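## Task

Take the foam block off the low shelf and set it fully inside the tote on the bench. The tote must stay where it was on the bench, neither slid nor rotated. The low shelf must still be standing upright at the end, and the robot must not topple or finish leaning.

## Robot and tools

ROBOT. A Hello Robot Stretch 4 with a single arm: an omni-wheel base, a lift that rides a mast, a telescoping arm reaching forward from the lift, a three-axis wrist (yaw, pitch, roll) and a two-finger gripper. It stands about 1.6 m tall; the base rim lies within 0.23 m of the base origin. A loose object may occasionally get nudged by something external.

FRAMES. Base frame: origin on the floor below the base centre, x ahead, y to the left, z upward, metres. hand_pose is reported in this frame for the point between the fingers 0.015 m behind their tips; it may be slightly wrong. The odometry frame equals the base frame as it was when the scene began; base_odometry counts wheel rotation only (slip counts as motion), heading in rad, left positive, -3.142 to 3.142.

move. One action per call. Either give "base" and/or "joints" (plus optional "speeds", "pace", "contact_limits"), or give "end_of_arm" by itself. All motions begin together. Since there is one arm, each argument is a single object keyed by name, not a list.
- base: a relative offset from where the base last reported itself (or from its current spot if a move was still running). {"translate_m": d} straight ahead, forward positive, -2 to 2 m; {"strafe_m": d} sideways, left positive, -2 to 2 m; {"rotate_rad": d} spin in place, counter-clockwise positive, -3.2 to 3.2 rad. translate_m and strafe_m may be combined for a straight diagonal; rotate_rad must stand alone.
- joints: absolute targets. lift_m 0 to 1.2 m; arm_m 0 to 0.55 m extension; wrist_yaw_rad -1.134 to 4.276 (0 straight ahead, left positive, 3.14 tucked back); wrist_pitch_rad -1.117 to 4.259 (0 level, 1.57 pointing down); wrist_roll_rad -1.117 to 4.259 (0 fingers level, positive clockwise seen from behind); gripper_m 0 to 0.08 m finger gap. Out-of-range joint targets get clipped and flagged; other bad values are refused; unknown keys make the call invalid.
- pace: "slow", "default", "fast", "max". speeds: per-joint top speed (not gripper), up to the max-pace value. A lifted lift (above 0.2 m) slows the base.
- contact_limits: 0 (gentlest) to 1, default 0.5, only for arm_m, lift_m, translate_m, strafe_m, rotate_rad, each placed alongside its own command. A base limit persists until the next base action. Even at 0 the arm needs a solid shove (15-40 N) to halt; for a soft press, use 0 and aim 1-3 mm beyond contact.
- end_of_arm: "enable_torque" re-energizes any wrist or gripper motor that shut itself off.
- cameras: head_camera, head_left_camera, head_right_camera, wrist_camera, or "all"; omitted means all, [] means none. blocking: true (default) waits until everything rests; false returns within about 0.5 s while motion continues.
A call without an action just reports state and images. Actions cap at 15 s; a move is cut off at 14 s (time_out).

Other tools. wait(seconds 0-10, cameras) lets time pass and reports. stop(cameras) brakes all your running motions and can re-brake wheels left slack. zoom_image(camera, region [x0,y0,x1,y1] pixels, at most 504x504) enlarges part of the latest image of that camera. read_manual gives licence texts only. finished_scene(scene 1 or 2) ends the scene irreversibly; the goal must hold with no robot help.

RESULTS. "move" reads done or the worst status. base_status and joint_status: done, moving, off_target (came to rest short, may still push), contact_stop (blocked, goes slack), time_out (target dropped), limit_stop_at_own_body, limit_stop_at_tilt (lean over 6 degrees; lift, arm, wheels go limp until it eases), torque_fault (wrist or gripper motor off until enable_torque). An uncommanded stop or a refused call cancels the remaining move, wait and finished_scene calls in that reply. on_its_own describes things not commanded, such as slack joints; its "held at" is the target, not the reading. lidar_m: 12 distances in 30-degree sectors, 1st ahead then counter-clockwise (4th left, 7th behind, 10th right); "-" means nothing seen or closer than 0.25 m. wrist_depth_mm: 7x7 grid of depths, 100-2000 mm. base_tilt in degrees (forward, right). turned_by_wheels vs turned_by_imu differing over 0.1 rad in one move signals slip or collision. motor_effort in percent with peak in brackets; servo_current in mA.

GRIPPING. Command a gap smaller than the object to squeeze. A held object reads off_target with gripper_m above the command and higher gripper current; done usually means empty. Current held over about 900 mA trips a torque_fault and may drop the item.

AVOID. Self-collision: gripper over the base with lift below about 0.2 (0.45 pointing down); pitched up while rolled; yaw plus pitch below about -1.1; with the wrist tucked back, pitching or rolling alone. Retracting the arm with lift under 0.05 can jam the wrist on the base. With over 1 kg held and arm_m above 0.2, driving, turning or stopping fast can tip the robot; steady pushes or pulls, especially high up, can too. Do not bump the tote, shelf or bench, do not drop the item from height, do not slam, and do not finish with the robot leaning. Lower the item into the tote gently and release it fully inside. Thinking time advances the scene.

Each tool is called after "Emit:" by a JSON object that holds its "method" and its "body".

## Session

Emit:
{"method": "move", "body": {}}

Scene clock: 0.00 s.
base_odometry: x=+0.000 y=+0.000 heading=+0.000
turned_by_wheels: +0.000
turned_by_imu: +0.000
base_tilt: forward=+0.0 right=+1.1
lidar_m: 1.63 1.61 1.77 2.51 2.47 2.10 1.03 1.02 1.12 2.58 2.34 2.46
base_status: not commanded
joint_positions: lift_m=+0.175 arm_m=+0.002 wrist_yaw_rad=+3.204 wrist_pitch_rad=+0.001 wrist_roll_rad=+0.000 gripper_m=+0.040
joint_status: not commanded
measured_speeds: all 0
motor_effort: lift_m=+20 arm_m=+4 wheel_0=-1 wheel_1=+0 wheel_2=+1
servo_current: wrist_yaw_rad=52 wrist_pitch_rad=52 wrist_roll_rad=46 gripper_m=39
hand_pose: x=-0.0446 y=+0.0741 z=+0.3532 quat_wxyz=(-0.031, +0.000, +0.000, +1.000) (m; base frame)
wrist_depth_mm: - 138 137 - - - - / - - 136 1308 - - - / - 117 135 1308 - - - / - 121 142 1281 - - - / 195 137 1182 1255 - - - / 215 1118 1182 1336 1708 1499 1397 / 211 1118 - 976 - - 1025
pictures: head_camera, head_left_camera, head_right_camera, wrist_camera

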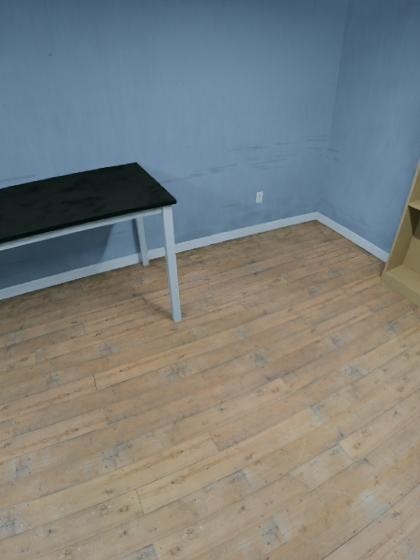

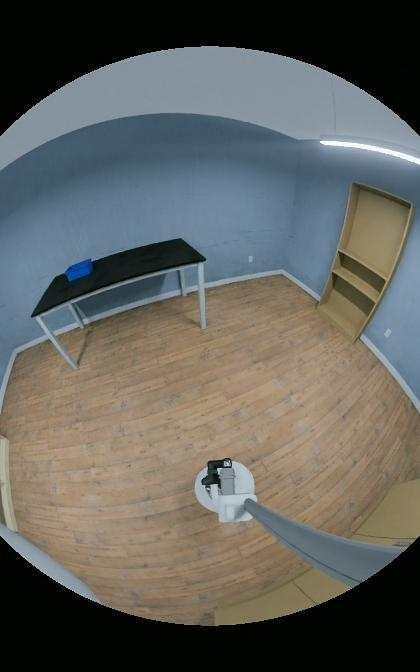

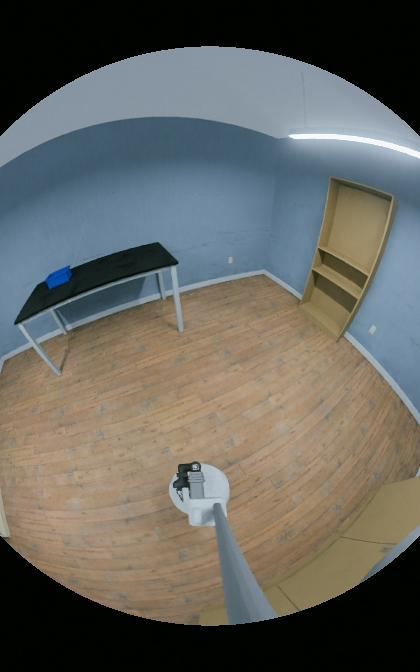

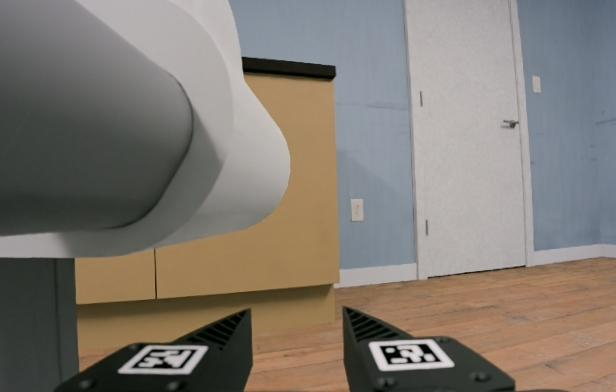

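Emit:
{"method": "move", "body": {"base": {"rotate_rad": 1.85}}}

Emit:
{"method": "zoom_image", "body": {"camera": "head_camera", "region": [60, 140, 330, 290]}}

Scene clock: 5.07 s.
move: done
base_odometry: x=+0.000 y=+0.000 heading=+1.850
turned_by_wheels: +1.850
turned_by_imu: +1.842
base_tilt: forward=+0.1 right=+0.9
lidar_m: 2.50 2.52 1.12 1.02 1.04 1.31 2.56 2.35 2.76 1.60 1.64 3.07
base_status: done
joint_positions: lift_m=+0.175 arm_m=+0.002 wrist_yaw_rad=+3.204 wrist_pitch_rad=+0.001 wrist_roll_rad=+0.000 gripper_m=+0.040
joint_status: not commanded
measured_speeds: all 0
motor_effort: lift_m=+20(20) arm_m=-4(4) wheel_0=-2(9) wheel_1=-2(9) wheel_2=-1(12)
servo_current: wrist_yaw_rad=52(59) wrist_pitch_rad=39(72) wrist_roll_rad=46(52) gripper_m=39(46)
hand_pose: x=-0.0446 y=+0.0741 z=+0.3532 quat_wxyz=(-0.031, +0.000, +0.000, +1.000) (m; base frame)
wrist_depth_mm: - 138 138 - - - - / - - 137 - - - 1308 / - 116 138 - - - 1308 / - 122 148 - - - 1308 / 196 137 - - - - 1308 / 214 1576 1618 1576 1708 1464 1255 / 212 1160 - 960 - - 1025
pictures: head_camera, head_left_camera, head_right_camera, wrist_camera

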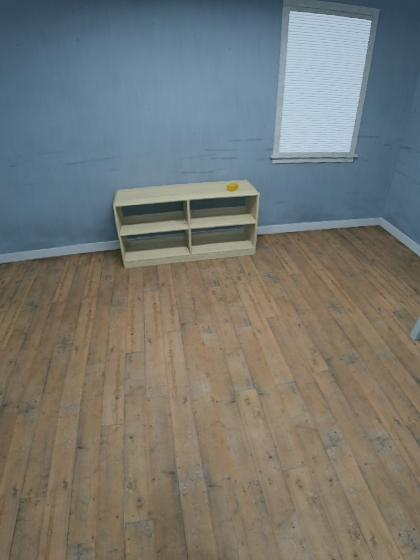

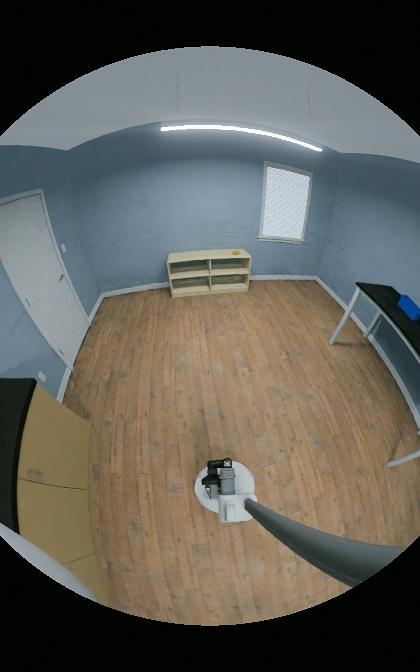

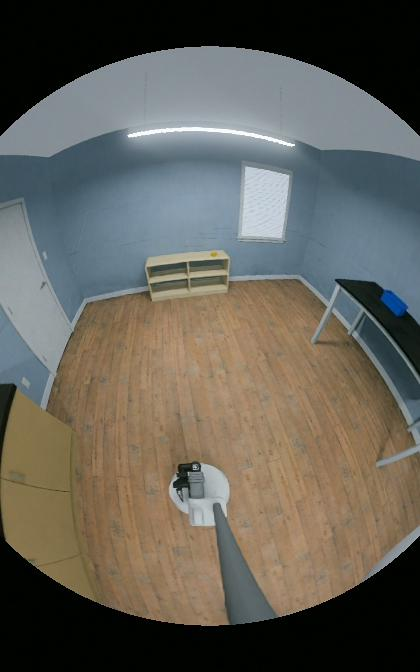

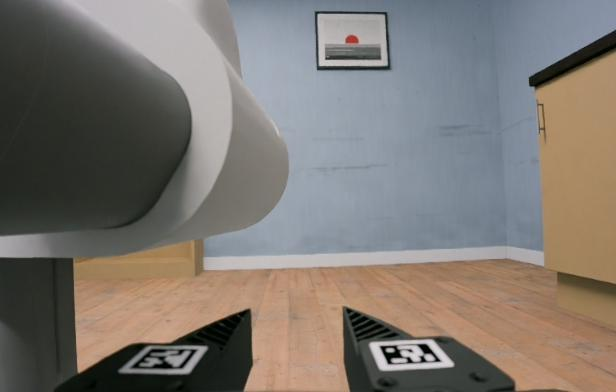

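Scaled by 1.867 from the camera's 420x560 image, which has a finer 1200x1600 frame.

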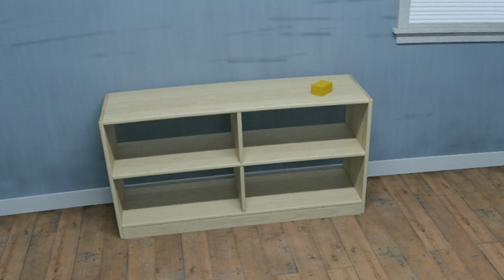

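Emit:
{"method": "move", "body": {"base": {"rotate_rad": -0.185}, "joints": {"lift_m": 0.6}, "cameras": []}}

Emit:
{"method": "move", "body": {"base": {"translate_m": 1.75, "strafe_m": 0.41}, "joints": {"lift_m": 0.9}, "cameras": []}}

Emit:
{"method": "move", "body": {"joints": {"wrist_yaw_rad": 0, "gripper_m": 0.08}, "cameras": []}}

Emit:
{"method": "move", "body": {"joints": {"wrist_pitch_rad": 1.57, "lift_m": 1.0}}}

Scene clock: 16.40 s.
move: done
base_odometry: x=+0.000 y=+0.000 heading=+1.665
turned_by_wheels: -0.184
turned_by_imu: -0.185
base_tilt: forward=+0.0 right=+1.1
lidar_m: 2.49 2.49 2.01 1.02 1.02 1.16 2.58 2.37 2.57 1.62 1.62 1.84
base_status: done
joint_positions: lift_m=+0.600 arm_m=+0.002 wrist_yaw_rad=+3.204 wrist_pitch_rad=+0.001 wrist_roll_rad=+0.000 gripper_m=+0.040
joint_status: all done
measured_speeds: all 0
motor_effort: lift_m=+23(27) arm_m=-3(4) wheel_0=+3(6) wheel_1=+1(6) wheel_2=+2(7)
servo_current: wrist_yaw_rad=52(59) wrist_pitch_rad=65(72) wrist_roll_rad=52(52) gripper_m=39(46)
hand_pose: x=-0.0446 y=+0.0741 z=+0.7777 quat_wxyz=(-0.031, +0.000, +0.000, +1.000) (m; base frame)
wrist_depth_mm: - 138 137 - - - - / - - 137 - - - - / - 116 138 - - - - / - 122 149 - - - 1118 / 196 138 - - - 1464 1118 / 213 - - - - 1464 1118 / 211 - - 1983 - - 1060
pictures: none
No camera images: "cameras" was empty.

Scene clock: 23.83 s.
move: done
base_odometry: x=-0.574 y=+1.703 heading=+1.665
turned_by_wheels: +0.000
turned_by_imu: +0.003
base_tilt: forward=+0.2 right=+1.0
lidar_m: 0.71 0.69 0.82 1.75 1.78 1.71 2.27 4.09 1.76 1.58 2.37 0.86
base_status: done
joint_positions: lift_m=+0.900 arm_m=+0.002 wrist_yaw_rad=+3.204 wrist_pitch_rad=+0.001 wrist_roll_rad=+0.000 gripper_m=+0.040
joint_status: all done
measured_speeds: all 0
motor_effort: lift_m=+23(26) arm_m=-3(4) wheel_0=+3(6) wheel_1=+1(9) wheel_2=+0(12)
servo_current: wrist_yaw_rad=46(59) wrist_pitch_rad=46(85) wrist_roll_rad=39(52) gripper_m=39(46)
hand_pose: x=-0.0446 y=+0.0741 z=+1.0777 quat_wxyz=(-0.031, +0.000, +0.000, +1.000) (m; base frame)
wrist_depth_mm: - 138 137 - - - - / - - 137 - - - - / - 116 138 - - - - / - 121 143 - - - - / 195 137 - - - - 1708 / 214 - - - - 1661 1661 / 211 - - - - - 1661
pictures: none
No camera images: "cameras" was empty.

Scene clock: 26.23 s.
move: done
base_odometry: x=-0.574 y=+1.703 heading=+1.665
turned_by_wheels: +0.000
turned_by_imu: +0.000
base_tilt: forward=+0.0 right=+1.1
lidar_m: 0.71 0.69 0.82 1.76 1.80 1.74 2.30 4.08 1.76 1.57 2.38 0.84
base_status: not commanded
joint_positions: lift_m=+0.900 arm_m=+0.002 wrist_yaw_rad=+0.002 wrist_pitch_rad=+0.001 wrist_roll_rad=+0.000 gripper_m=+0.080
joint_status: all done
measured_speeds: all 0
motor_effort: lift_m=+23(23) arm_m=-4(4) wheel_0=+3(3) wheel_1=+1(1) wheel_2=-1(1)
servo_current: wrist_yaw_rad=46(150) wrist_pitch_rad=33(72) wrist_roll_rad=52(52) gripper_m=33(78)
hand_pose: x=+0.3860 y=-0.0870 z=+1.0777 quat_wxyz=(+1.000, +0.000, +0.000, +0.001) (m; base frame)
wrist_depth_mm: - - - - - 1160 1229 / - - - - - 1138 1255 / - - - - - 1138 1229 / - - - - - 1138 1229 / - - - - - 1118 1229 / - - - - - 1098 - / - 109 - - 127 - -
pictures: none
No camera images: "cameras" was empty.

Scene clock: 27.73 s.
move: done
base_odometry: x=-0.574 y=+1.703 heading=+1.665
turned_by_wheels: +0.000
turned_by_imu: +0.000
base_tilt: forward=+0.2 right=+0.9
lidar_m: 0.71 0.69 0.81 1.77 1.80 1.72 2.29 4.07 1.78 1.55 2.38 0.86
base_status: not commanded
joint_positions: lift_m=+1.000 arm_m=+0.002 wrist_yaw_rad=+0.002 wrist_pitch_rad=+1.567 wrist_roll_rad=+0.000 gripper_m=+0.080
joint_status: all done
measured_speeds: all 0
motor_effort: lift_m=+23(26) arm_m=-4(4) wheel_0=+3(3) wheel_1=+1(1) wheel_2=-1(1)
servo_current: wrist_yaw_rad=52(59) wrist_pitch_rad=59(124) wrist_roll_rad=46(52) gripper_m=39(46)
hand_pose: x=+0.1741 y=-0.0874 z=+0.9653 quat_wxyz=(+0.708, -0.001, +0.706, +0.001) (m; base frame)
wrist_depth_mm: 798 1060 1060 1138 1118 1138 1138 / 1060 1118 1118 1138 1118 1138 1138 / 1138 1118 1118 1138 1118 1118 1118 / 1098 1138 1118 1118 1138 1138 1098 / 1138 1118 917 904 1098 1118 1118 / 1118 1118 904 878 1078 1098 1098 / - 109 891 891 1098 - -
pictures: head_camera, head_left_camera, head_right_camera, wrist_camera

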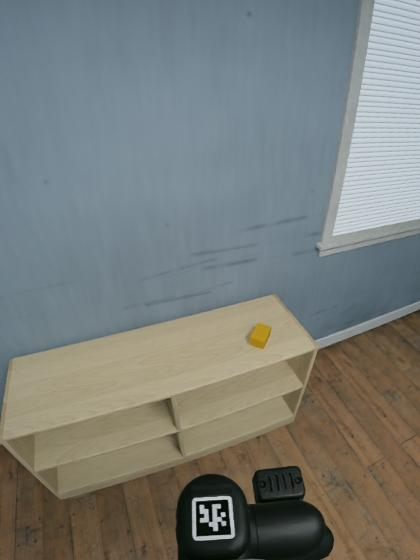

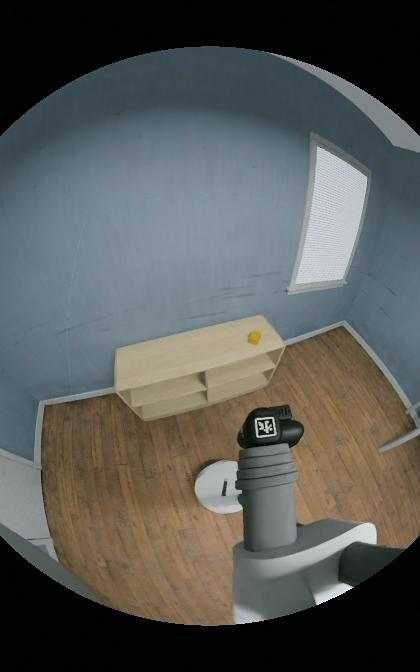

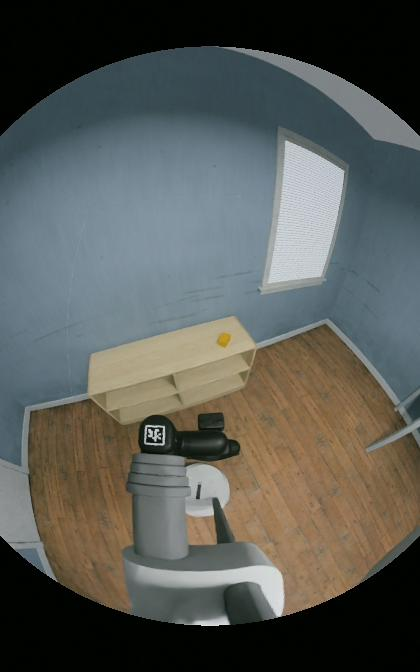

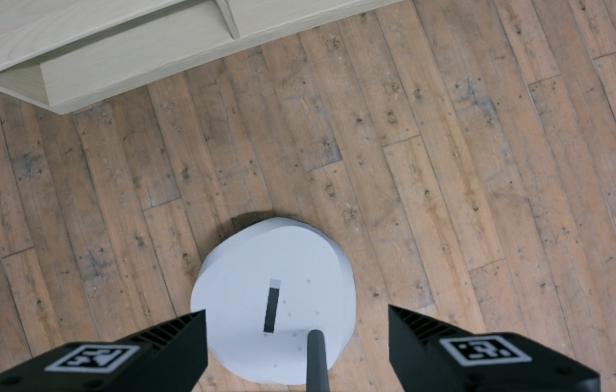

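Emit:
{"method": "move", "body": {"base": {"rotate_rad": 0.32}, "cameras": []}}

Emit:
{"method": "move", "body": {"base": {"strafe_m": -0.41}}}

Scene clock: 36.67 s.
move: done
base_odometry: x=-0.574 y=+1.703 heading=+1.985
turned_by_wheels: +0.320
turned_by_imu: +0.318
base_tilt: forward=+0.1 right=+1.1
lidar_m: 0.69 0.74 1.57 1.76 1.73 1.70 4.20 2.14 1.58 2.08 1.00 0.73
base_status: done
joint_positions: lift_m=+1.000 arm_m=+0.002 wrist_yaw_rad=+0.002 wrist_pitch_rad=+1.567 wrist_roll_rad=+0.000 gripper_m=+0.080
joint_status: not commanded
measured_speeds: all 0
motor_effort: lift_m=+23(24) arm_m=-3(4) wheel_0=-3(6) wheel_1=-2(10) wheel_2=+0(8)
servo_current: wrist_yaw_rad=59(59) wrist_pitch_rad=39(65) wrist_roll_rad=46(52) gripper_m=39(46)
hand_pose: x=+0.1741 y=-0.0874 z=+0.9653 quat_wxyz=(+0.708, -0.001, +0.706, +0.001) (m; base frame)
wrist_depth_mm: 1138 1042 1078 1078 1060 1060 1138 / 1138 1138 1138 1118 1138 1138 1138 / 1118 1118 1118 1118 1118 1118 1118 / 1118 1118 1118 1118 1118 1118 1118 / 1138 1118 917 904 1138 1138 1098 / 1118 1118 891 891 1098 1118 1098 / - 109 904 891 1098 - -
pictures: none
No camera images: "cameras" was empty.

Scene clock: 39.37 s.
move: done
base_odometry: x=-0.198 y=+1.868 heading=+1.985
turned_by_wheels: +0.000
turned_by_imu: -0.002
base_tilt: forward=+0.0 right=+0.9
lidar_m: 0.70 0.72 1.03 2.17 2.02 2.32 - 1.52 1.22 1.98 1.48 0.72
base_status: done
joint_positions: lift_m=+1.000 arm_m=+0.002 wrist_yaw_rad=+0.002 wrist_pitch_rad=+1.567 wrist_roll_rad=+0.000 gripper_m=+0.080
joint_status: not commanded
measured_speeds: all 0
motor_effort: lift_m=+23(23) arm_m=-4(4) wheel_0=+2(10) wheel_1=+0(11) wheel_2=+1(5)
servo_current: wrist_yaw_rad=59(59) wrist_pitch_rad=59(72) wrist_roll_rad=46(52) gripper_m=39(46)
hand_pose: x=+0.1740 y=-0.0874 z=+0.9653 quat_wxyz=(+0.708, -0.001, +0.706, +0.001) (m; base frame)
wrist_depth_mm: 1060 1060 1078 1078 1118 1138 1138 / 1138 1098 1138 1138 1138 1138 1138 / 1160 1138 1138 1138 1138 1138 1138 / 1118 1138 1118 1118 1118 1138 1118 / 1118 1118 917 904 1118 1118 1098 / 1098 1098 891 904 1098 1098 1118 / - 109 904 891 1098 - -
pictures: head_camera, head_left_camera, head_right_camera, wrist_camera

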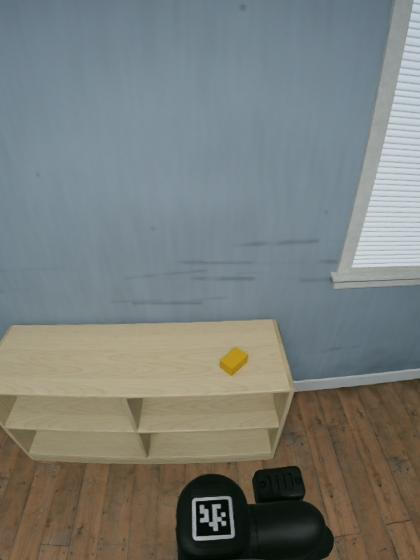

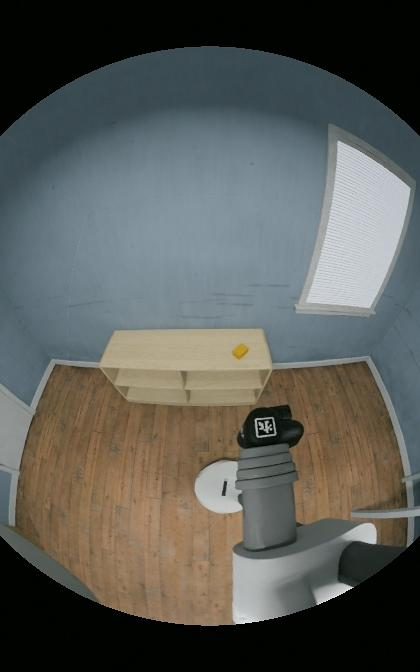

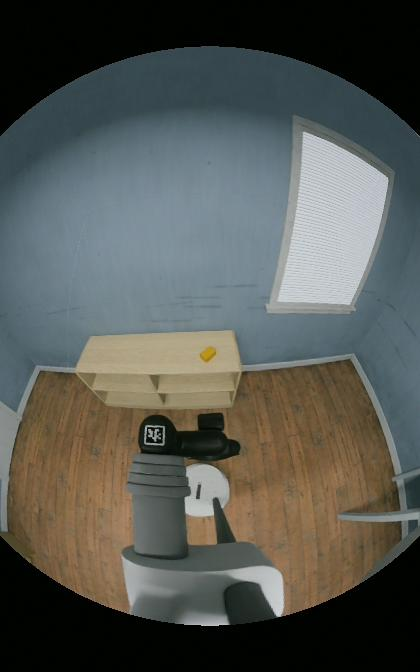

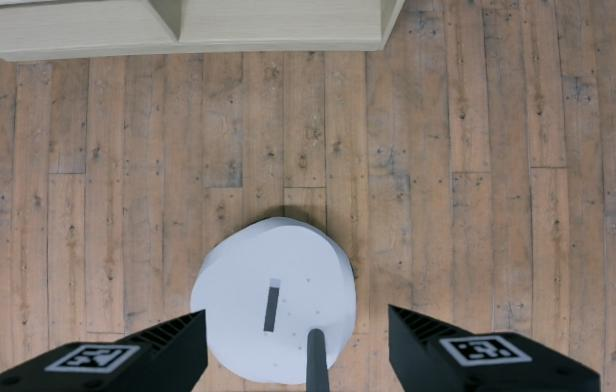

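Emit:
{"method": "move", "body": {"base": {"translate_m": 0.17}, "cameras": []}}

Emit:
{"method": "move", "body": {"joints": {"arm_m": 0.43}, "cameras": ["wrist_camera"]}}

Scene clock: 46.00 s.
move: done
base_odometry: x=-0.267 y=+2.024 heading=+1.986
turned_by_wheels: +0.000
turned_by_imu: +0.000
base_tilt: forward=+0.1 right=+1.0
lidar_m: 0.53 0.56 0.80 2.19 2.12 2.33 - 1.51 1.29 1.98 1.27 0.55
base_status: done
joint_positions: lift_m=+1.000 arm_m=+0.002 wrist_yaw_rad=+0.002 wrist_pitch_rad=+1.567 wrist_roll_rad=+0.000 gripper_m=+0.080
joint_status: not commanded
measured_speeds: all 0
motor_effort: lift_m=+23(23) arm_m=-4(4) wheel_0=+2(8) wheel_1=+2(8) wheel_2=+1(11)
servo_current: wrist_yaw_rad=52(59) wrist_pitch_rad=26(65) wrist_roll_rad=46(52) gripper_m=39(52)
hand_pose: x=+0.1740 y=-0.0874 z=+0.9653 quat_wxyz=(+0.708, -0.001, +0.706, +0.001) (m; base frame)
wrist_depth_mm: 788 778 798 788 788 1138 1118 / 1078 1060 1060 1060 1118 1138 1118 / 1138 1138 1118 1118 1118 1098 1118 / 1118 1138 1118 1138 1118 1118 1118 / 1138 1138 931 891 1118 1118 1118 / 1118 1098 891 904 1098 1098 1098 / - 109 891 891 1118 - -
pictures: none
No camera images: "cameras" was empty.

Scene clock: 48.37 s.
move: done
base_odometry: x=-0.267 y=+2.024 heading=+1.986
turned_by_wheels: +0.000
turned_by_imu: +0.000
base_tilt: forward=+0.1 right=+1.0
lidar_m: 0.51 0.55 0.78 2.20 2.14 2.31 - 1.52 1.29 1.99 1.25 0.55
base_status: not commanded
joint_positions: lift_m=+1.000 arm_m=+0.430 wrist_yaw_rad=+0.002 wrist_pitch_rad=+1.567 wrist_roll_rad=+0.000 gripper_m=+0.080
joint_status: all done
measured_speeds: all 0
motor_effort: lift_m=+22(23) arm_m=+8(11) wheel_0=+2(3) wheel_1=+2(2) wheel_2=+1(1)
servo_current: wrist_yaw_rad=52(59) wrist_pitch_rad=65(72) wrist_roll_rad=33(52) gripper_m=46(46)
hand_pose: x=+0.6014 y=-0.0874 z=+0.9653 quat_wxyz=(+0.708, -0.001, +0.706, +0.001) (m; base frame)
wrist_depth_mm: 517 517 517 512 508 - - / 512 512 517 512 508 512 - / 512 504 512 508 504 508 1118 / 512 508 508 459 500 1118 1118 / 508 504 504 500 500 1118 1118 / 1118 1118 1118 1118 1098 1098 1098 / - 109 145 1118 1098 - -
pictures: wrist_camera

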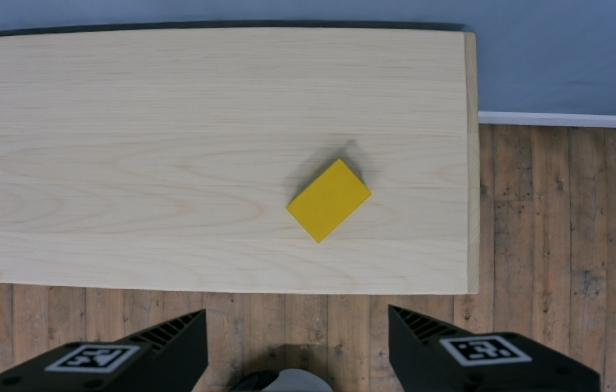

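Emit:
{"method": "move", "body": {"base": {"strafe_m": -0.033}, "joints": {"arm_m": 0.485, "wrist_roll_rad": 0.815, "lift_m": 0.85}, "cameras": ["wrist_camera"]}}

Scene clock: 53.80 s.
move: done
base_odometry: x=-0.237 y=+2.037 heading=+1.985
turned_by_wheels: +0.000
turned_by_imu: -0.001
base_tilt: forward=+0.0 right=+0.9
lidar_m: 0.53 0.57 0.77 2.21 2.16 2.35 - 1.49 1.26 1.96 1.23 0.55
base_status: done
joint_positions: lift_m=+0.850 arm_m=+0.485 wrist_yaw_rad=+0.002 wrist_pitch_rad=+1.567 wrist_roll_rad=+0.813 gripper_m=+0.080
joint_status: all done
measured_speeds: all 0
motor_effort: lift_m=+16(20) arm_m=+8(12) wheel_0=-3(9) wheel_1=-1(11) wheel_2=+1(4)
servo_current: wrist_yaw_rad=59(59) wrist_pitch_rad=65(78) wrist_roll_rad=46(104) gripper_m=46(46)
hand_pose: x=+0.6564 y=-0.0874 z=+0.8158 quat_wxyz=(+0.651, +0.279, +0.649, -0.278) (m; base frame)
wrist_depth_mm: 289 362 357 359 976 976 976 / 329 359 357 357 353 960 976 / 362 359 355 353 353 976 976 / 355 355 353 353 353 349 946 / 357 353 353 307 351 351 976 / 353 353 349 306 349 946 946 / - 109 347 347 349 - -
pictures: wrist_camera

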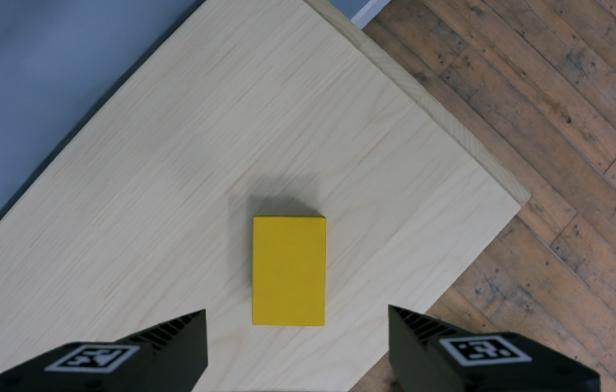

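Emit:
{"method": "move", "body": {"base": {"strafe_m": 0.006}, "joints": {"arm_m": 0.491, "lift_m": 0.75}, "pace": "slow", "cameras": ["wrist_camera"]}}

Scene clock: 59.47 s.
move: done
base_odometry: x=-0.242 y=+2.035 heading=+1.985
turned_by_wheels: +0.000
turned_by_imu: -0.001
base_tilt: forward=-0.1 right=+1.1
lidar_m: 0.51 0.55 0.78 2.20 2.15 2.35 - 1.49 1.28 1.95 1.25 0.56
base_status: done
joint_positions: lift_m=+0.750 arm_m=+0.491 wrist_yaw_rad=+0.002 wrist_pitch_rad=+1.567 wrist_roll_rad=+0.813 gripper_m=+0.080
joint_status: all done
measured_speeds: all 0
motor_effort: lift_m=+16(18) arm_m=+8(11) wheel_0=-2(8) wheel_1=+4(7) wheel_2=+0(2)
servo_current: wrist_yaw_rad=59(59) wrist_pitch_rad=33(72) wrist_roll_rad=46(52) gripper_m=39(46)
hand_pose: x=+0.6624 y=-0.0874 z=+0.7159 quat_wxyz=(+0.651, +0.279, +0.649, -0.278) (m; base frame)
wrist_depth_mm: 267 258 257 257 257 878 878 / 258 257 256 256 254 253 866 / 257 255 255 253 254 252 253 / 255 254 254 253 252 251 251 / 254 253 252 207 252 250 249 / 253 253 251 206 249 249 866 / - 109 205 205 248 - -
pictures: wrist_camera

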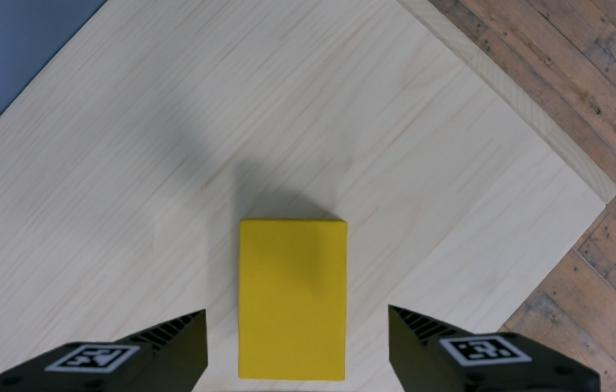

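Emit:
{"method": "move", "body": {"joints": {"lift_m": 0.674}, "pace": "slow", "contact_limits": {"lift_m": 0.3}, "cameras": ["wrist_camera"]}}

Emit:
{"method": "move", "body": {"joints": {"gripper_m": 0.045}, "cameras": ["wrist_camera"]}}

Emit:
{"method": "move", "body": {"joints": {"lift_m": 0.8}, "pace": "slow", "cameras": ["wrist_camera"]}}

Scene clock: 68.70 s.
move: done
base_odometry: x=-0.242 y=+2.035 heading=+1.985
turned_by_wheels: +0.000
turned_by_imu: -0.001
base_tilt: forward=+0.1 right=+0.9
lidar_m: 0.52 0.56 0.78 2.19 2.18 2.35 - 1.50 1.26 1.95 1.24 0.55
base_status: not commanded
joint_positions: lift_m=+0.674 arm_m=+0.491 wrist_yaw_rad=+0.002 wrist_pitch_rad=+1.567 wrist_roll_rad=+0.813 gripper_m=+0.080
joint_status: all done
measured_speeds: all 0
motor_effort: lift_m=+16(17) arm_m=+8(8) wheel_0=-2(3) wheel_1=+4(4) wheel_2=+0(0)
servo_current: wrist_yaw_rad=46(59) wrist_pitch_rad=52(72) wrist_roll_rad=46(52) gripper_m=39(46)
contact_limits: lift_m 0.3
hand_pose: x=+0.6624 y=-0.0874 z=+0.6398 quat_wxyz=(+0.651, +0.279, +0.649, -0.278) (m; base frame)
wrist_depth_mm: 181 180 180 179 179 178 - / 181 180 179 179 178 177 177 / 179 179 178 178 177 176 176 / 178 178 177 176 176 175 175 / 178 177 131 131 175 175 174 / 176 176 131 131 175 174 173 / - 109 130 130 147 - -
pictures: wrist_camera

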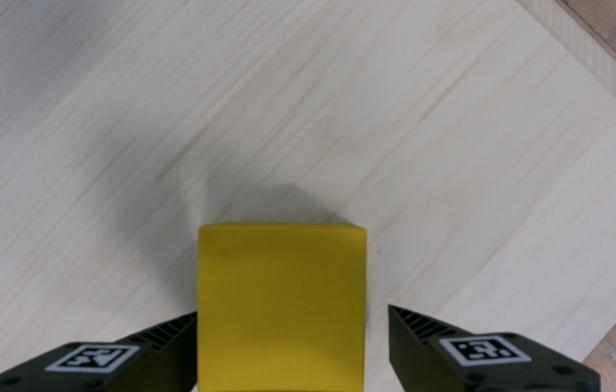

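Scene clock: 69.80 s.
move: off_target
base_odometry: x=-0.242 y=+2.035 heading=+1.985
turned_by_wheels: +0.000
turned_by_imu: +0.000
base_tilt: forward=+0.0 right=+1.1
lidar_m: 0.52 0.56 0.80 2.18 2.17 2.35 - 1.50 1.26 1.97 1.23 0.56
base_status: not commanded
joint_positions: lift_m=+0.674 arm_m=+0.491 wrist_yaw_rad=+0.002 wrist_pitch_rad=+1.567 wrist_roll_rad=+0.813 gripper_m=+0.056
joint_status: gripper_m off_target (ended at +0.056, target +0.045)
measured_speeds: all 0
on_its_own: gripper_m is held at +0.051, not at your +0.045, by its contact guard: the fingers met something
motor_effort: lift_m=+16(16) arm_m=+8(8) wheel_0=-2(3) wheel_1=+4(4) wheel_2=+0(0)
servo_current: wrist_yaw_rad=52(59) wrist_pitch_rad=46(65) wrist_roll_rad=46(59) gripper_m=481(488)
contact_limits: lift_m 0.3
hand_pose: x=+0.6624 y=-0.0874 z=+0.6398 quat_wxyz=(+0.651, +0.279, +0.649, -0.278) (m; base frame)
wrist_depth_mm: 181 181 180 179 179 178 - / 180 180 179 179 178 177 177 / 180 179 179 178 177 176 176 / 179 178 177 177 176 175 175 / 178 177 132 131 175 175 175 / 177 177 131 130 174 174 173 / 176 175 130 130 117 - -
pictures: wrist_camera

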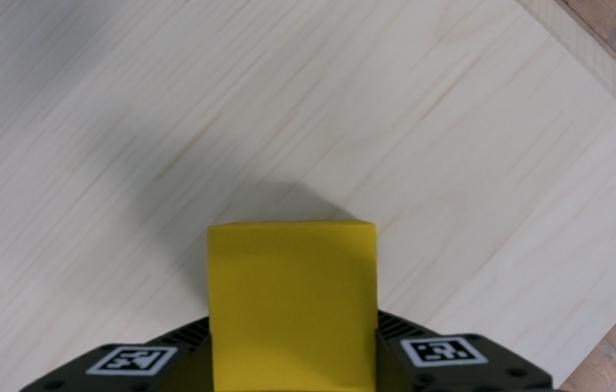

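Scene clock: 71.67 s.
move: done
base_odometry: x=-0.242 y=+2.035 heading=+1.985
turned_by_wheels: +0.000
turned_by_imu: +0.000
base_tilt: forward=+0.0 right=+0.8
lidar_m: 0.53 0.56 0.78 2.21 2.16 2.36 - 1.49 1.25 1.95 1.25 0.56
base_status: not commanded
joint_positions: lift_m=+0.800 arm_m=+0.491 wrist_yaw_rad=+0.002 wrist_pitch_rad=+1.567 wrist_roll_rad=+0.813 gripper_m=+0.056
joint_status: all done
measured_speeds: all 0
on_its_own: gripper_m is held at +0.051, not at your +0.045, by its contact guard: the fingers met something
motor_effort: lift_m=+24(26) arm_m=+8(8) wheel_0=-2(3) wheel_1=+4(4) wheel_2=+0(0)
servo_current: wrist_yaw_rad=46(59) wrist_pitch_rad=46(72) wrist_roll_rad=46(52) gripper_m=475(488)
hand_pose: x=+0.6624 y=-0.0874 z=+0.7652 quat_wxyz=(+0.651, +0.279, +0.649, -0.278) (m; base frame)
wrist_depth_mm: 276 309 307 307 304 904 917 / 312 307 307 306 306 904 917 / 309 306 306 304 301 303 917 / 306 306 303 303 301 301 300 / 303 303 132 131 298 298 904 / 303 301 131 131 132 904 904 / 301 301 130 130 117 - -
pictures: wrist_camera

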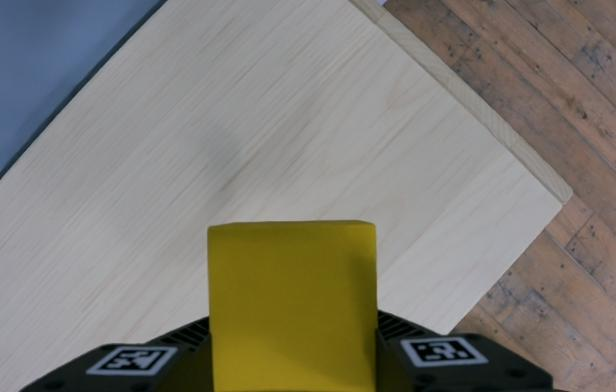

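Emit:
{"method": "move", "body": {"base": {"translate_m": -0.75}, "joints": {"lift_m": 1.0, "arm_m": 0.1}, "cameras": []}}

Emit:
{"method": "move", "body": {"base": {"rotate_rad": -1.571}, "pace": "slow"}}

Scene clock: 84.77 s.
move: done
base_odometry: x=+0.060 y=+1.348 heading=+1.985
turned_by_wheels: +0.000
turned_by_imu: -0.003
base_tilt: forward=+0.0 right=+1.0
lidar_m: 1.28 1.33 2.32 2.23 1.75 2.35 3.86 1.49 1.06 1.03 2.04 1.70
base_status: done
joint_positions: lift_m=+1.000 arm_m=+0.100 wrist_yaw_rad=+0.002 wrist_pitch_rad=+1.567 wrist_roll_rad=+0.813 gripper_m=+0.056
joint_status: all done
measured_speeds: all 0
on_its_own: gripper_m is held at +0.051, not at your +0.045, by its contact guard: the fingers met something
motor_effort: lift_m=+23(27) arm_m=-8(11) wheel_0=-2(7) wheel_1=-2(8) wheel_2=-2(12)
servo_current: wrist_yaw_rad=52(59) wrist_pitch_rad=52(78) wrist_roll_rad=39(52) gripper_m=481(488)
hand_pose: x=+0.2721 y=-0.0874 z=+0.9653 quat_wxyz=(+0.651, +0.280, +0.649, -0.279) (m; base frame)
wrist_depth_mm: 1138 1138 1138 1138 1118 1118 1118 / 1160 1160 1138 1118 1138 1138 1138 / 1138 1138 1138 1098 1138 1118 1118 / 1138 1118 1118 1118 1118 1118 1118 / 1118 1118 132 131 131 1118 1098 / 1138 1118 131 131 130 1098 1098 / 1118 1138 130 130 117 - -
pictures: none
No camera images: "cameras" was empty.

Scene clock: 87.63 s.
move: done
base_odometry: x=+0.060 y=+1.348 heading=+0.414
turned_by_wheels: -1.570
turned_by_imu: -1.565
base_tilt: forward=+0.0 right=+0.9
lidar_m: 1.03 2.04 1.71 1.26 1.33 2.32 2.24 1.77 2.40 3.48 1.44 1.07
base_status: done
joint_positions: lift_m=+1.000 arm_m=+0.100 wrist_yaw_rad=+0.002 wrist_pitch_rad=+1.567 wrist_roll_rad=+0.813 gripper_m=+0.056
joint_status: not commanded
measured_speeds: all 0
on_its_own: gripper_m is held at +0.051, not at your +0.045, by its contact guard: the fingers met something
motor_effort: lift_m=+23(23) arm_m=-8(8) wheel_0=+3(7) wheel_1=+3(10) wheel_2=+1(9)
servo_current: wrist_yaw_rad=59(59) wrist_pitch_rad=59(72) wrist_roll_rad=39(52) gripper_m=481(488)
hand_pose: x=+0.2721 y=-0.0874 z=+0.9653 quat_wxyz=(+0.651, +0.280, +0.649, -0.279) (m; base frame)
wrist_depth_mm: 1160 1138 1138 1138 1138 1138 1138 / 1138 1160 1118 1138 1138 1138 1138 / 1138 1138 1138 1118 1118 1098 1118 / 1138 1118 1118 1118 1098 1098 1118 / 1138 1138 132 131 131 1098 1118 / 1138 1118 131 130 130 1078 1098 / 1138 1118 130 130 117 - -
pictures: head_camera, head_left_camera, head_right_camera, wrist_camera

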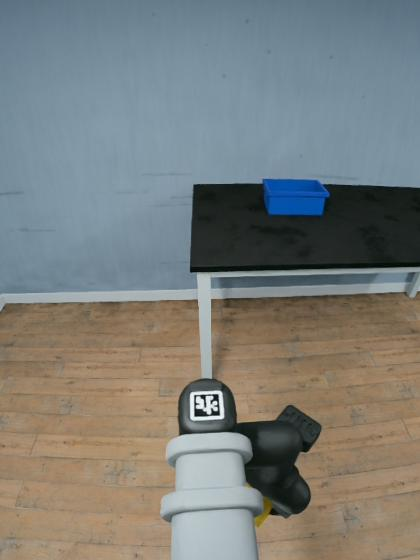

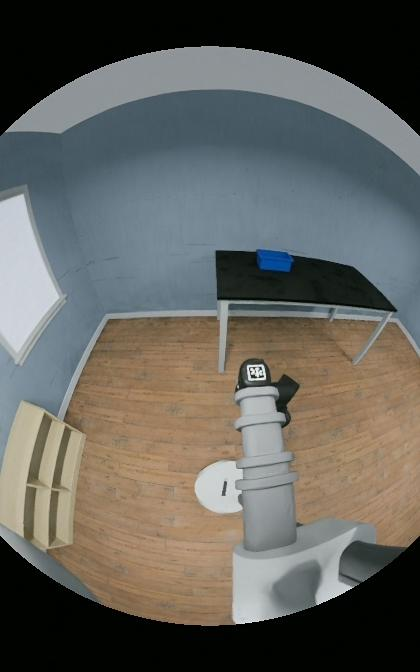

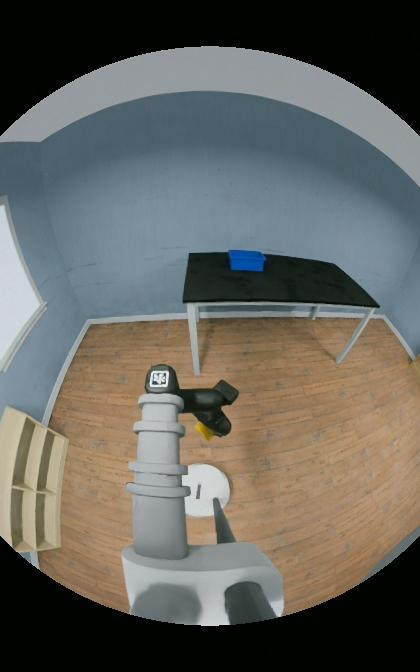

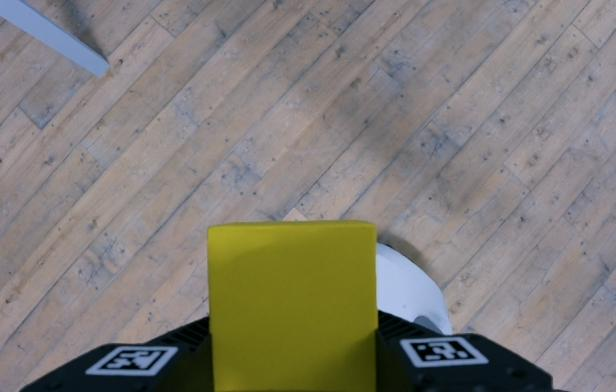

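Emit:
{"method": "move", "body": {"base": {"translate_m": 0.55, "strafe_m": -0.36}, "joints": {"lift_m": 1.195}}}

Scene clock: 111.10 s.
move: done
base_odometry: x=+0.708 y=+1.240 heading=+0.414
turned_by_wheels: +0.000
turned_by_imu: -0.002
base_tilt: forward=+0.0 right=+0.9
lidar_m: 0.47 0.51 2.03 1.64 1.69 2.89 2.81 2.31 3.56 3.11 0.70 0.49
base_status: done
joint_positions: lift_m=+1.195 arm_m=+0.100 wrist_yaw_rad=+0.002 wrist_pitch_rad=+1.567 wrist_roll_rad=+0.813 gripper_m=+0.056
joint_status: all done
measured_speeds: all 0
on_its_own: gripper_m is held at +0.051, not at your +0.045, by its contact guard: the fingers met something
motor_effort: lift_m=+23(26) arm_m=-8(8) wheel_0=+1(11) wheel_1=-4(7) wheel_2=+0(12)
servo_current: wrist_yaw_rad=52(59) wrist_pitch_rad=52(85) wrist_roll_rad=46(59) gripper_m=468(488)
hand_pose: x=+0.2721 y=-0.0874 z=+1.1603 quat_wxyz=(+0.651, +0.280, +0.649, -0.279) (m; base frame)
wrist_depth_mm: - - - 1336 1336 1366 1308 / - - 1336 1336 1336 1336 1308 / - 1336 1308 1308 1308 1336 1308 / - 1336 1308 1308 1336 1308 1336 / 1336 1336 132 131 131 1308 1308 / 1308 1308 131 131 130 1281 1308 / 1308 1336 130 130 117 - -
pictures: head_camera, head_left_camera, head_right_camera, wrist_camera

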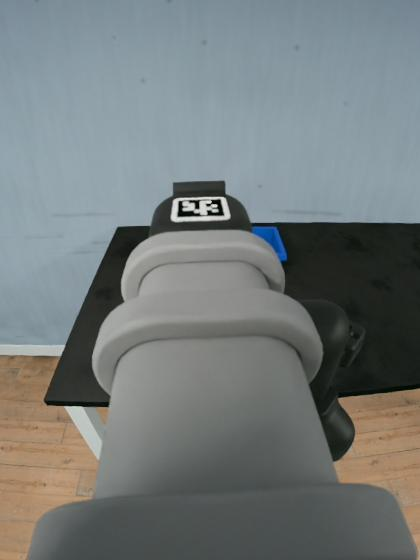

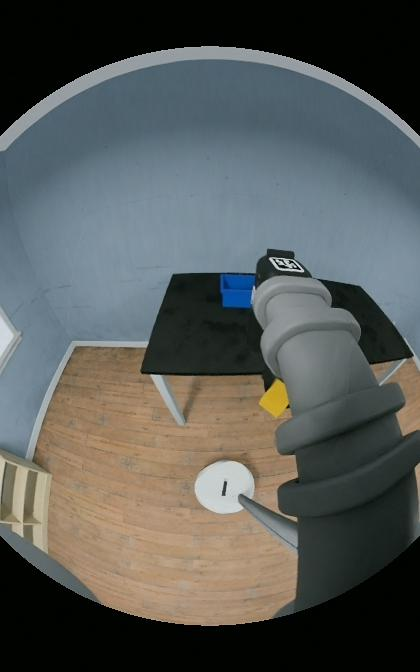

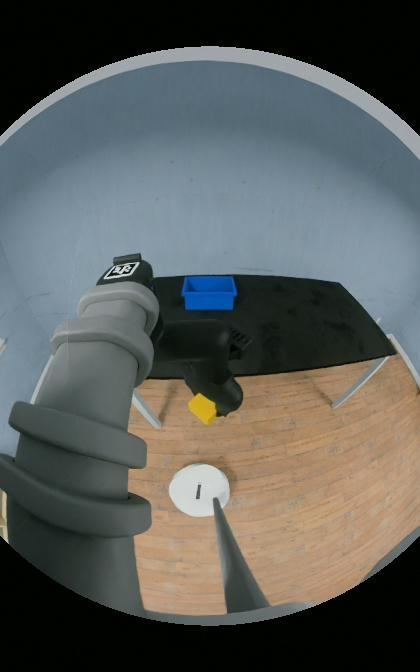

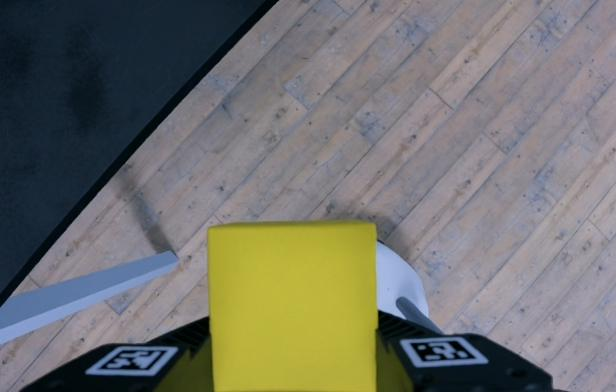

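Emit:
{"method": "move", "body": {"base": {"translate_m": 0.33, "strafe_m": -0.05}, "joints": {"wrist_roll_rad": 0.1}, "pace": "slow", "contact_limits": {"translate_m": 0.2}, "cameras": []}}

Emit:
{"method": "move", "body": {"joints": {"arm_m": 0.4}}}

Scene clock: 126.30 s.
move: done
base_odometry: x=+1.030 y=+1.327 heading=+0.415
turned_by_wheels: +0.000
turned_by_imu: -0.001
base_tilt: forward=-0.1 right=+1.1
lidar_m: 0.25 0.25 0.25 1.99 1.77 2.49 3.15 2.63 3.19 0.66 0.25 0.25
base_status: done
joint_positions: lift_m=+1.195 arm_m=+0.100 wrist_yaw_rad=+0.002 wrist_pitch_rad=+1.567 wrist_roll_rad=+0.102 gripper_m=+0.056
joint_status: all done
measured_speeds: all 0
on_its_own: gripper_m is held at +0.051, not at your +0.045, by its contact guard: the fingers met something
motor_effort: lift_m=+23(23) arm_m=-8(8) wheel_0=+5(8) wheel_1=+2(7) wheel_2=-1(8)
servo_current: wrist_yaw_rad=52(59) wrist_pitch_rad=52(72) wrist_roll_rad=46(98) gripper_m=475(488)
contact_limits: translate_m 0.2
hand_pose: x=+0.2721 y=-0.0874 z=+1.1603 quat_wxyz=(+0.707, +0.036, +0.705, -0.035) (m; base frame)
wrist_depth_mm: - - - - - - - / - - - - - - - / - - - - - - - / - - - - - - - / - - 131 131 - - - / - - 131 130 130 - - / - - 130 129 117 - -
pictures: none
No camera images: "cameras" was empty.

Scene clock: 128.30 s.
move: done
base_odometry: x=+1.030 y=+1.327 heading=+0.415
turned_by_wheels: +0.000
turned_by_imu: +0.000
base_tilt: forward=+0.1 right=+1.1
lidar_m: 0.25 0.25 0.25 1.99 1.75 2.46 3.16 2.65 3.20 0.65 0.25 0.25
base_status: not commanded
joint_positions: lift_m=+1.195 arm_m=+0.400 wrist_yaw_rad=+0.002 wrist_pitch_rad=+1.567 wrist_roll_rad=+0.102 gripper_m=+0.056
joint_status: all done
measured_speeds: all 0
on_its_own: gripper_m is held at +0.051, not at your +0.045, by its contact guard: the fingers met something
motor_effort: lift_m=+23(23) arm_m=+8(11) wheel_0=+4(5) wheel_1=+3(3) wheel_2=-1(1)
servo_current: wrist_yaw_rad=46(59) wrist_pitch_rad=59(65) wrist_roll_rad=39(59) gripper_m=475(488)
contact_limits: translate_m 0.2
hand_pose: x=+0.5714 y=-0.0874 z=+1.1603 quat_wxyz=(+0.707, +0.036, +0.705, -0.035) (m; base frame)
wrist_depth_mm: - 297 - - - - - / - 317 394 397 394 - - / - 317 394 394 392 - - / - 312 397 392 392 - - / - 276 131 131 - - - / - - 131 131 130 - - / - - 130 130 117 - -
pictures: head_camera, head_left_camera, head_right_camera, wrist_camera

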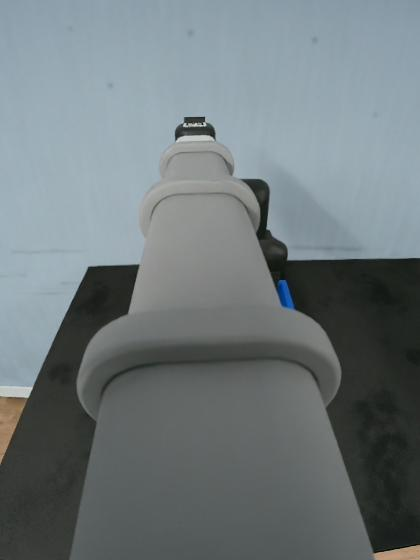

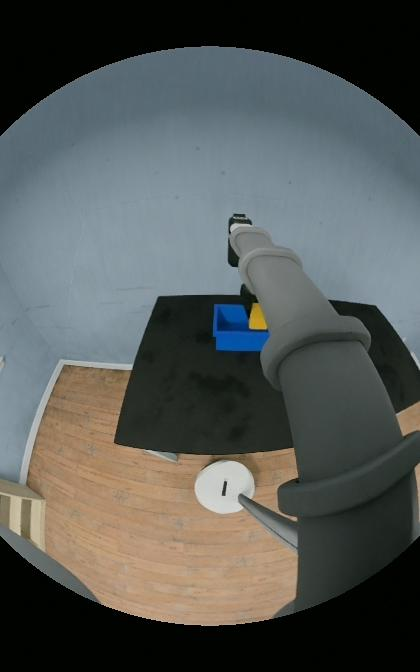

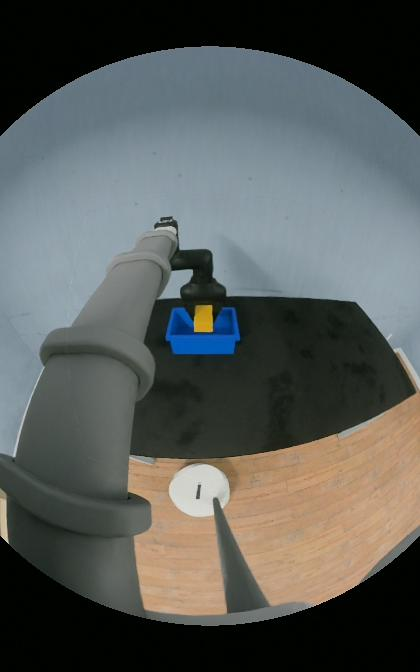

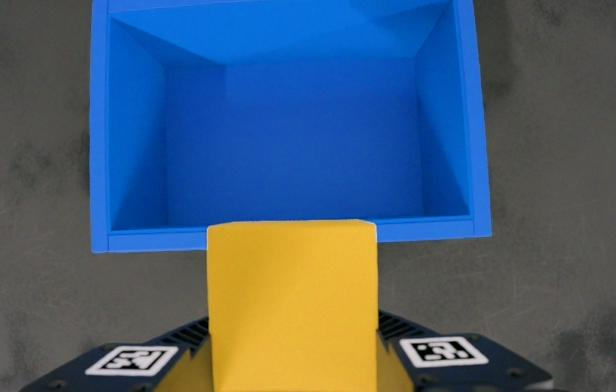

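Emit:
{"method": "move", "body": {"joints": {"arm_m": 0.52, "wrist_roll_rad": 0.062}, "pace": "slow", "cameras": ["wrist_camera"]}}

Emit:
{"method": "move", "body": {"joints": {"lift_m": 1.06}, "pace": "slow", "contact_limits": {"lift_m": 0.2}, "cameras": ["wrist_camera","head_right_camera"]}}

Scene clock: 139.57 s.
move: done
base_odometry: x=+1.030 y=+1.327 heading=+0.415
turned_by_wheels: +0.000
turned_by_imu: -0.001
base_tilt: forward=+0.0 right=+1.2
lidar_m: 0.25 0.25 0.25 2.00 1.76 2.46 3.14 2.65 3.21 0.69 0.25 0.25
base_status: not commanded
joint_positions: lift_m=+1.195 arm_m=+0.520 wrist_yaw_rad=+0.002 wrist_pitch_rad=+1.567 wrist_roll_rad=+0.064 gripper_m=+0.056
joint_status: all done
measured_speeds: all 0
on_its_own: gripper_m is held at +0.051, not at your +0.045, by its contact guard: the fingers met something
motor_effort: lift_m=+23(23) arm_m=+8(12) wheel_0=+4(5) wheel_1=+2(3) wheel_2=-1(1)
servo_current: wrist_yaw_rad=46(59) wrist_pitch_rad=33(78) wrist_roll_rad=52(65) gripper_m=468(481)
contact_limits: translate_m 0.2
hand_pose: x=+0.6914 y=-0.0874 z=+1.1603 quat_wxyz=(+0.708, +0.022, +0.706, -0.022) (m; base frame)
wrist_depth_mm: - - - - - - - / - - - - - - - / - 274 276 277 274 - - / - 317 394 392 392 - - / - 312 132 131 131 - - / - 309 131 131 130 - - / - 126 130 130 117 - -
pictures: wrist_camera

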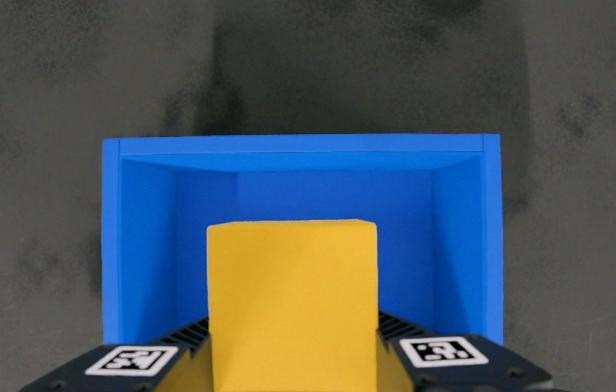

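Scene clock: 141.50 s.
move: done
base_odometry: x=+1.030 y=+1.327 heading=+0.415
turned_by_wheels: +0.000
turned_by_imu: +0.000
base_tilt: forward=+0.0 right=+0.9
lidar_m: 0.25 0.25 0.25 2.00 1.77 2.46 2.56 2.64 3.21 0.59 0.25 0.25
base_status: not commanded
joint_positions: lift_m=+1.060 arm_m=+0.520 wrist_yaw_rad=+0.002 wrist_pitch_rad=+1.567 wrist_roll_rad=+0.064 gripper_m=+0.056
joint_status: all done
measured_speeds: all 0
on_its_own: gripper_m is held at +0.051, not at your +0.045, by its contact guard: the fingers met something
motor_effort: lift_m=+16(23) arm_m=+8(9) wheel_0=+4(5) wheel_1=+2(3) wheel_2=-1(1)
servo_current: wrist_yaw_rad=52(59) wrist_pitch_rad=39(78) wrist_roll_rad=46(52) gripper_m=468(488)
contact_limits: lift_m 0.2; translate_m 0.2
hand_pose: x=+0.6914 y=-0.0874 z=+1.0258 quat_wxyz=(+0.708, +0.022, +0.706, -0.022) (m; base frame)
wrist_depth_mm: - - - - - - - / 141 141 140 140 140 140 - / 196 - - - - - 193 / 200 256 257 255 255 255 193 / 200 255 132 131 253 252 193 / 197 254 131 131 145 252 191 / 195 - 130 130 117 - -
pictures: head_right_camera, wrist_camera

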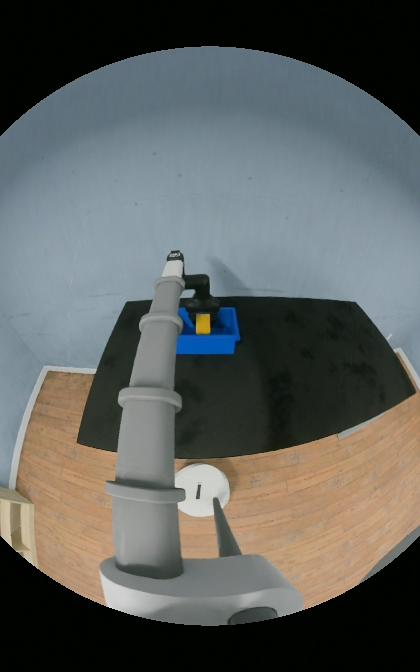

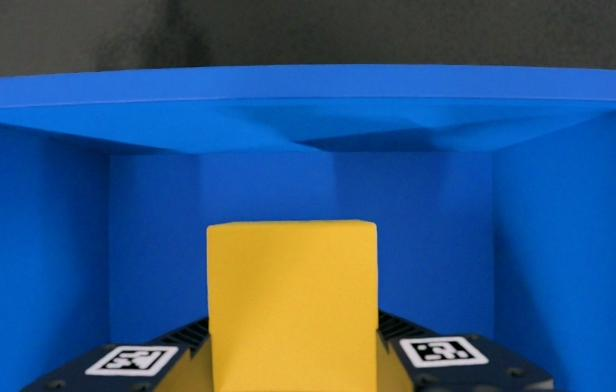

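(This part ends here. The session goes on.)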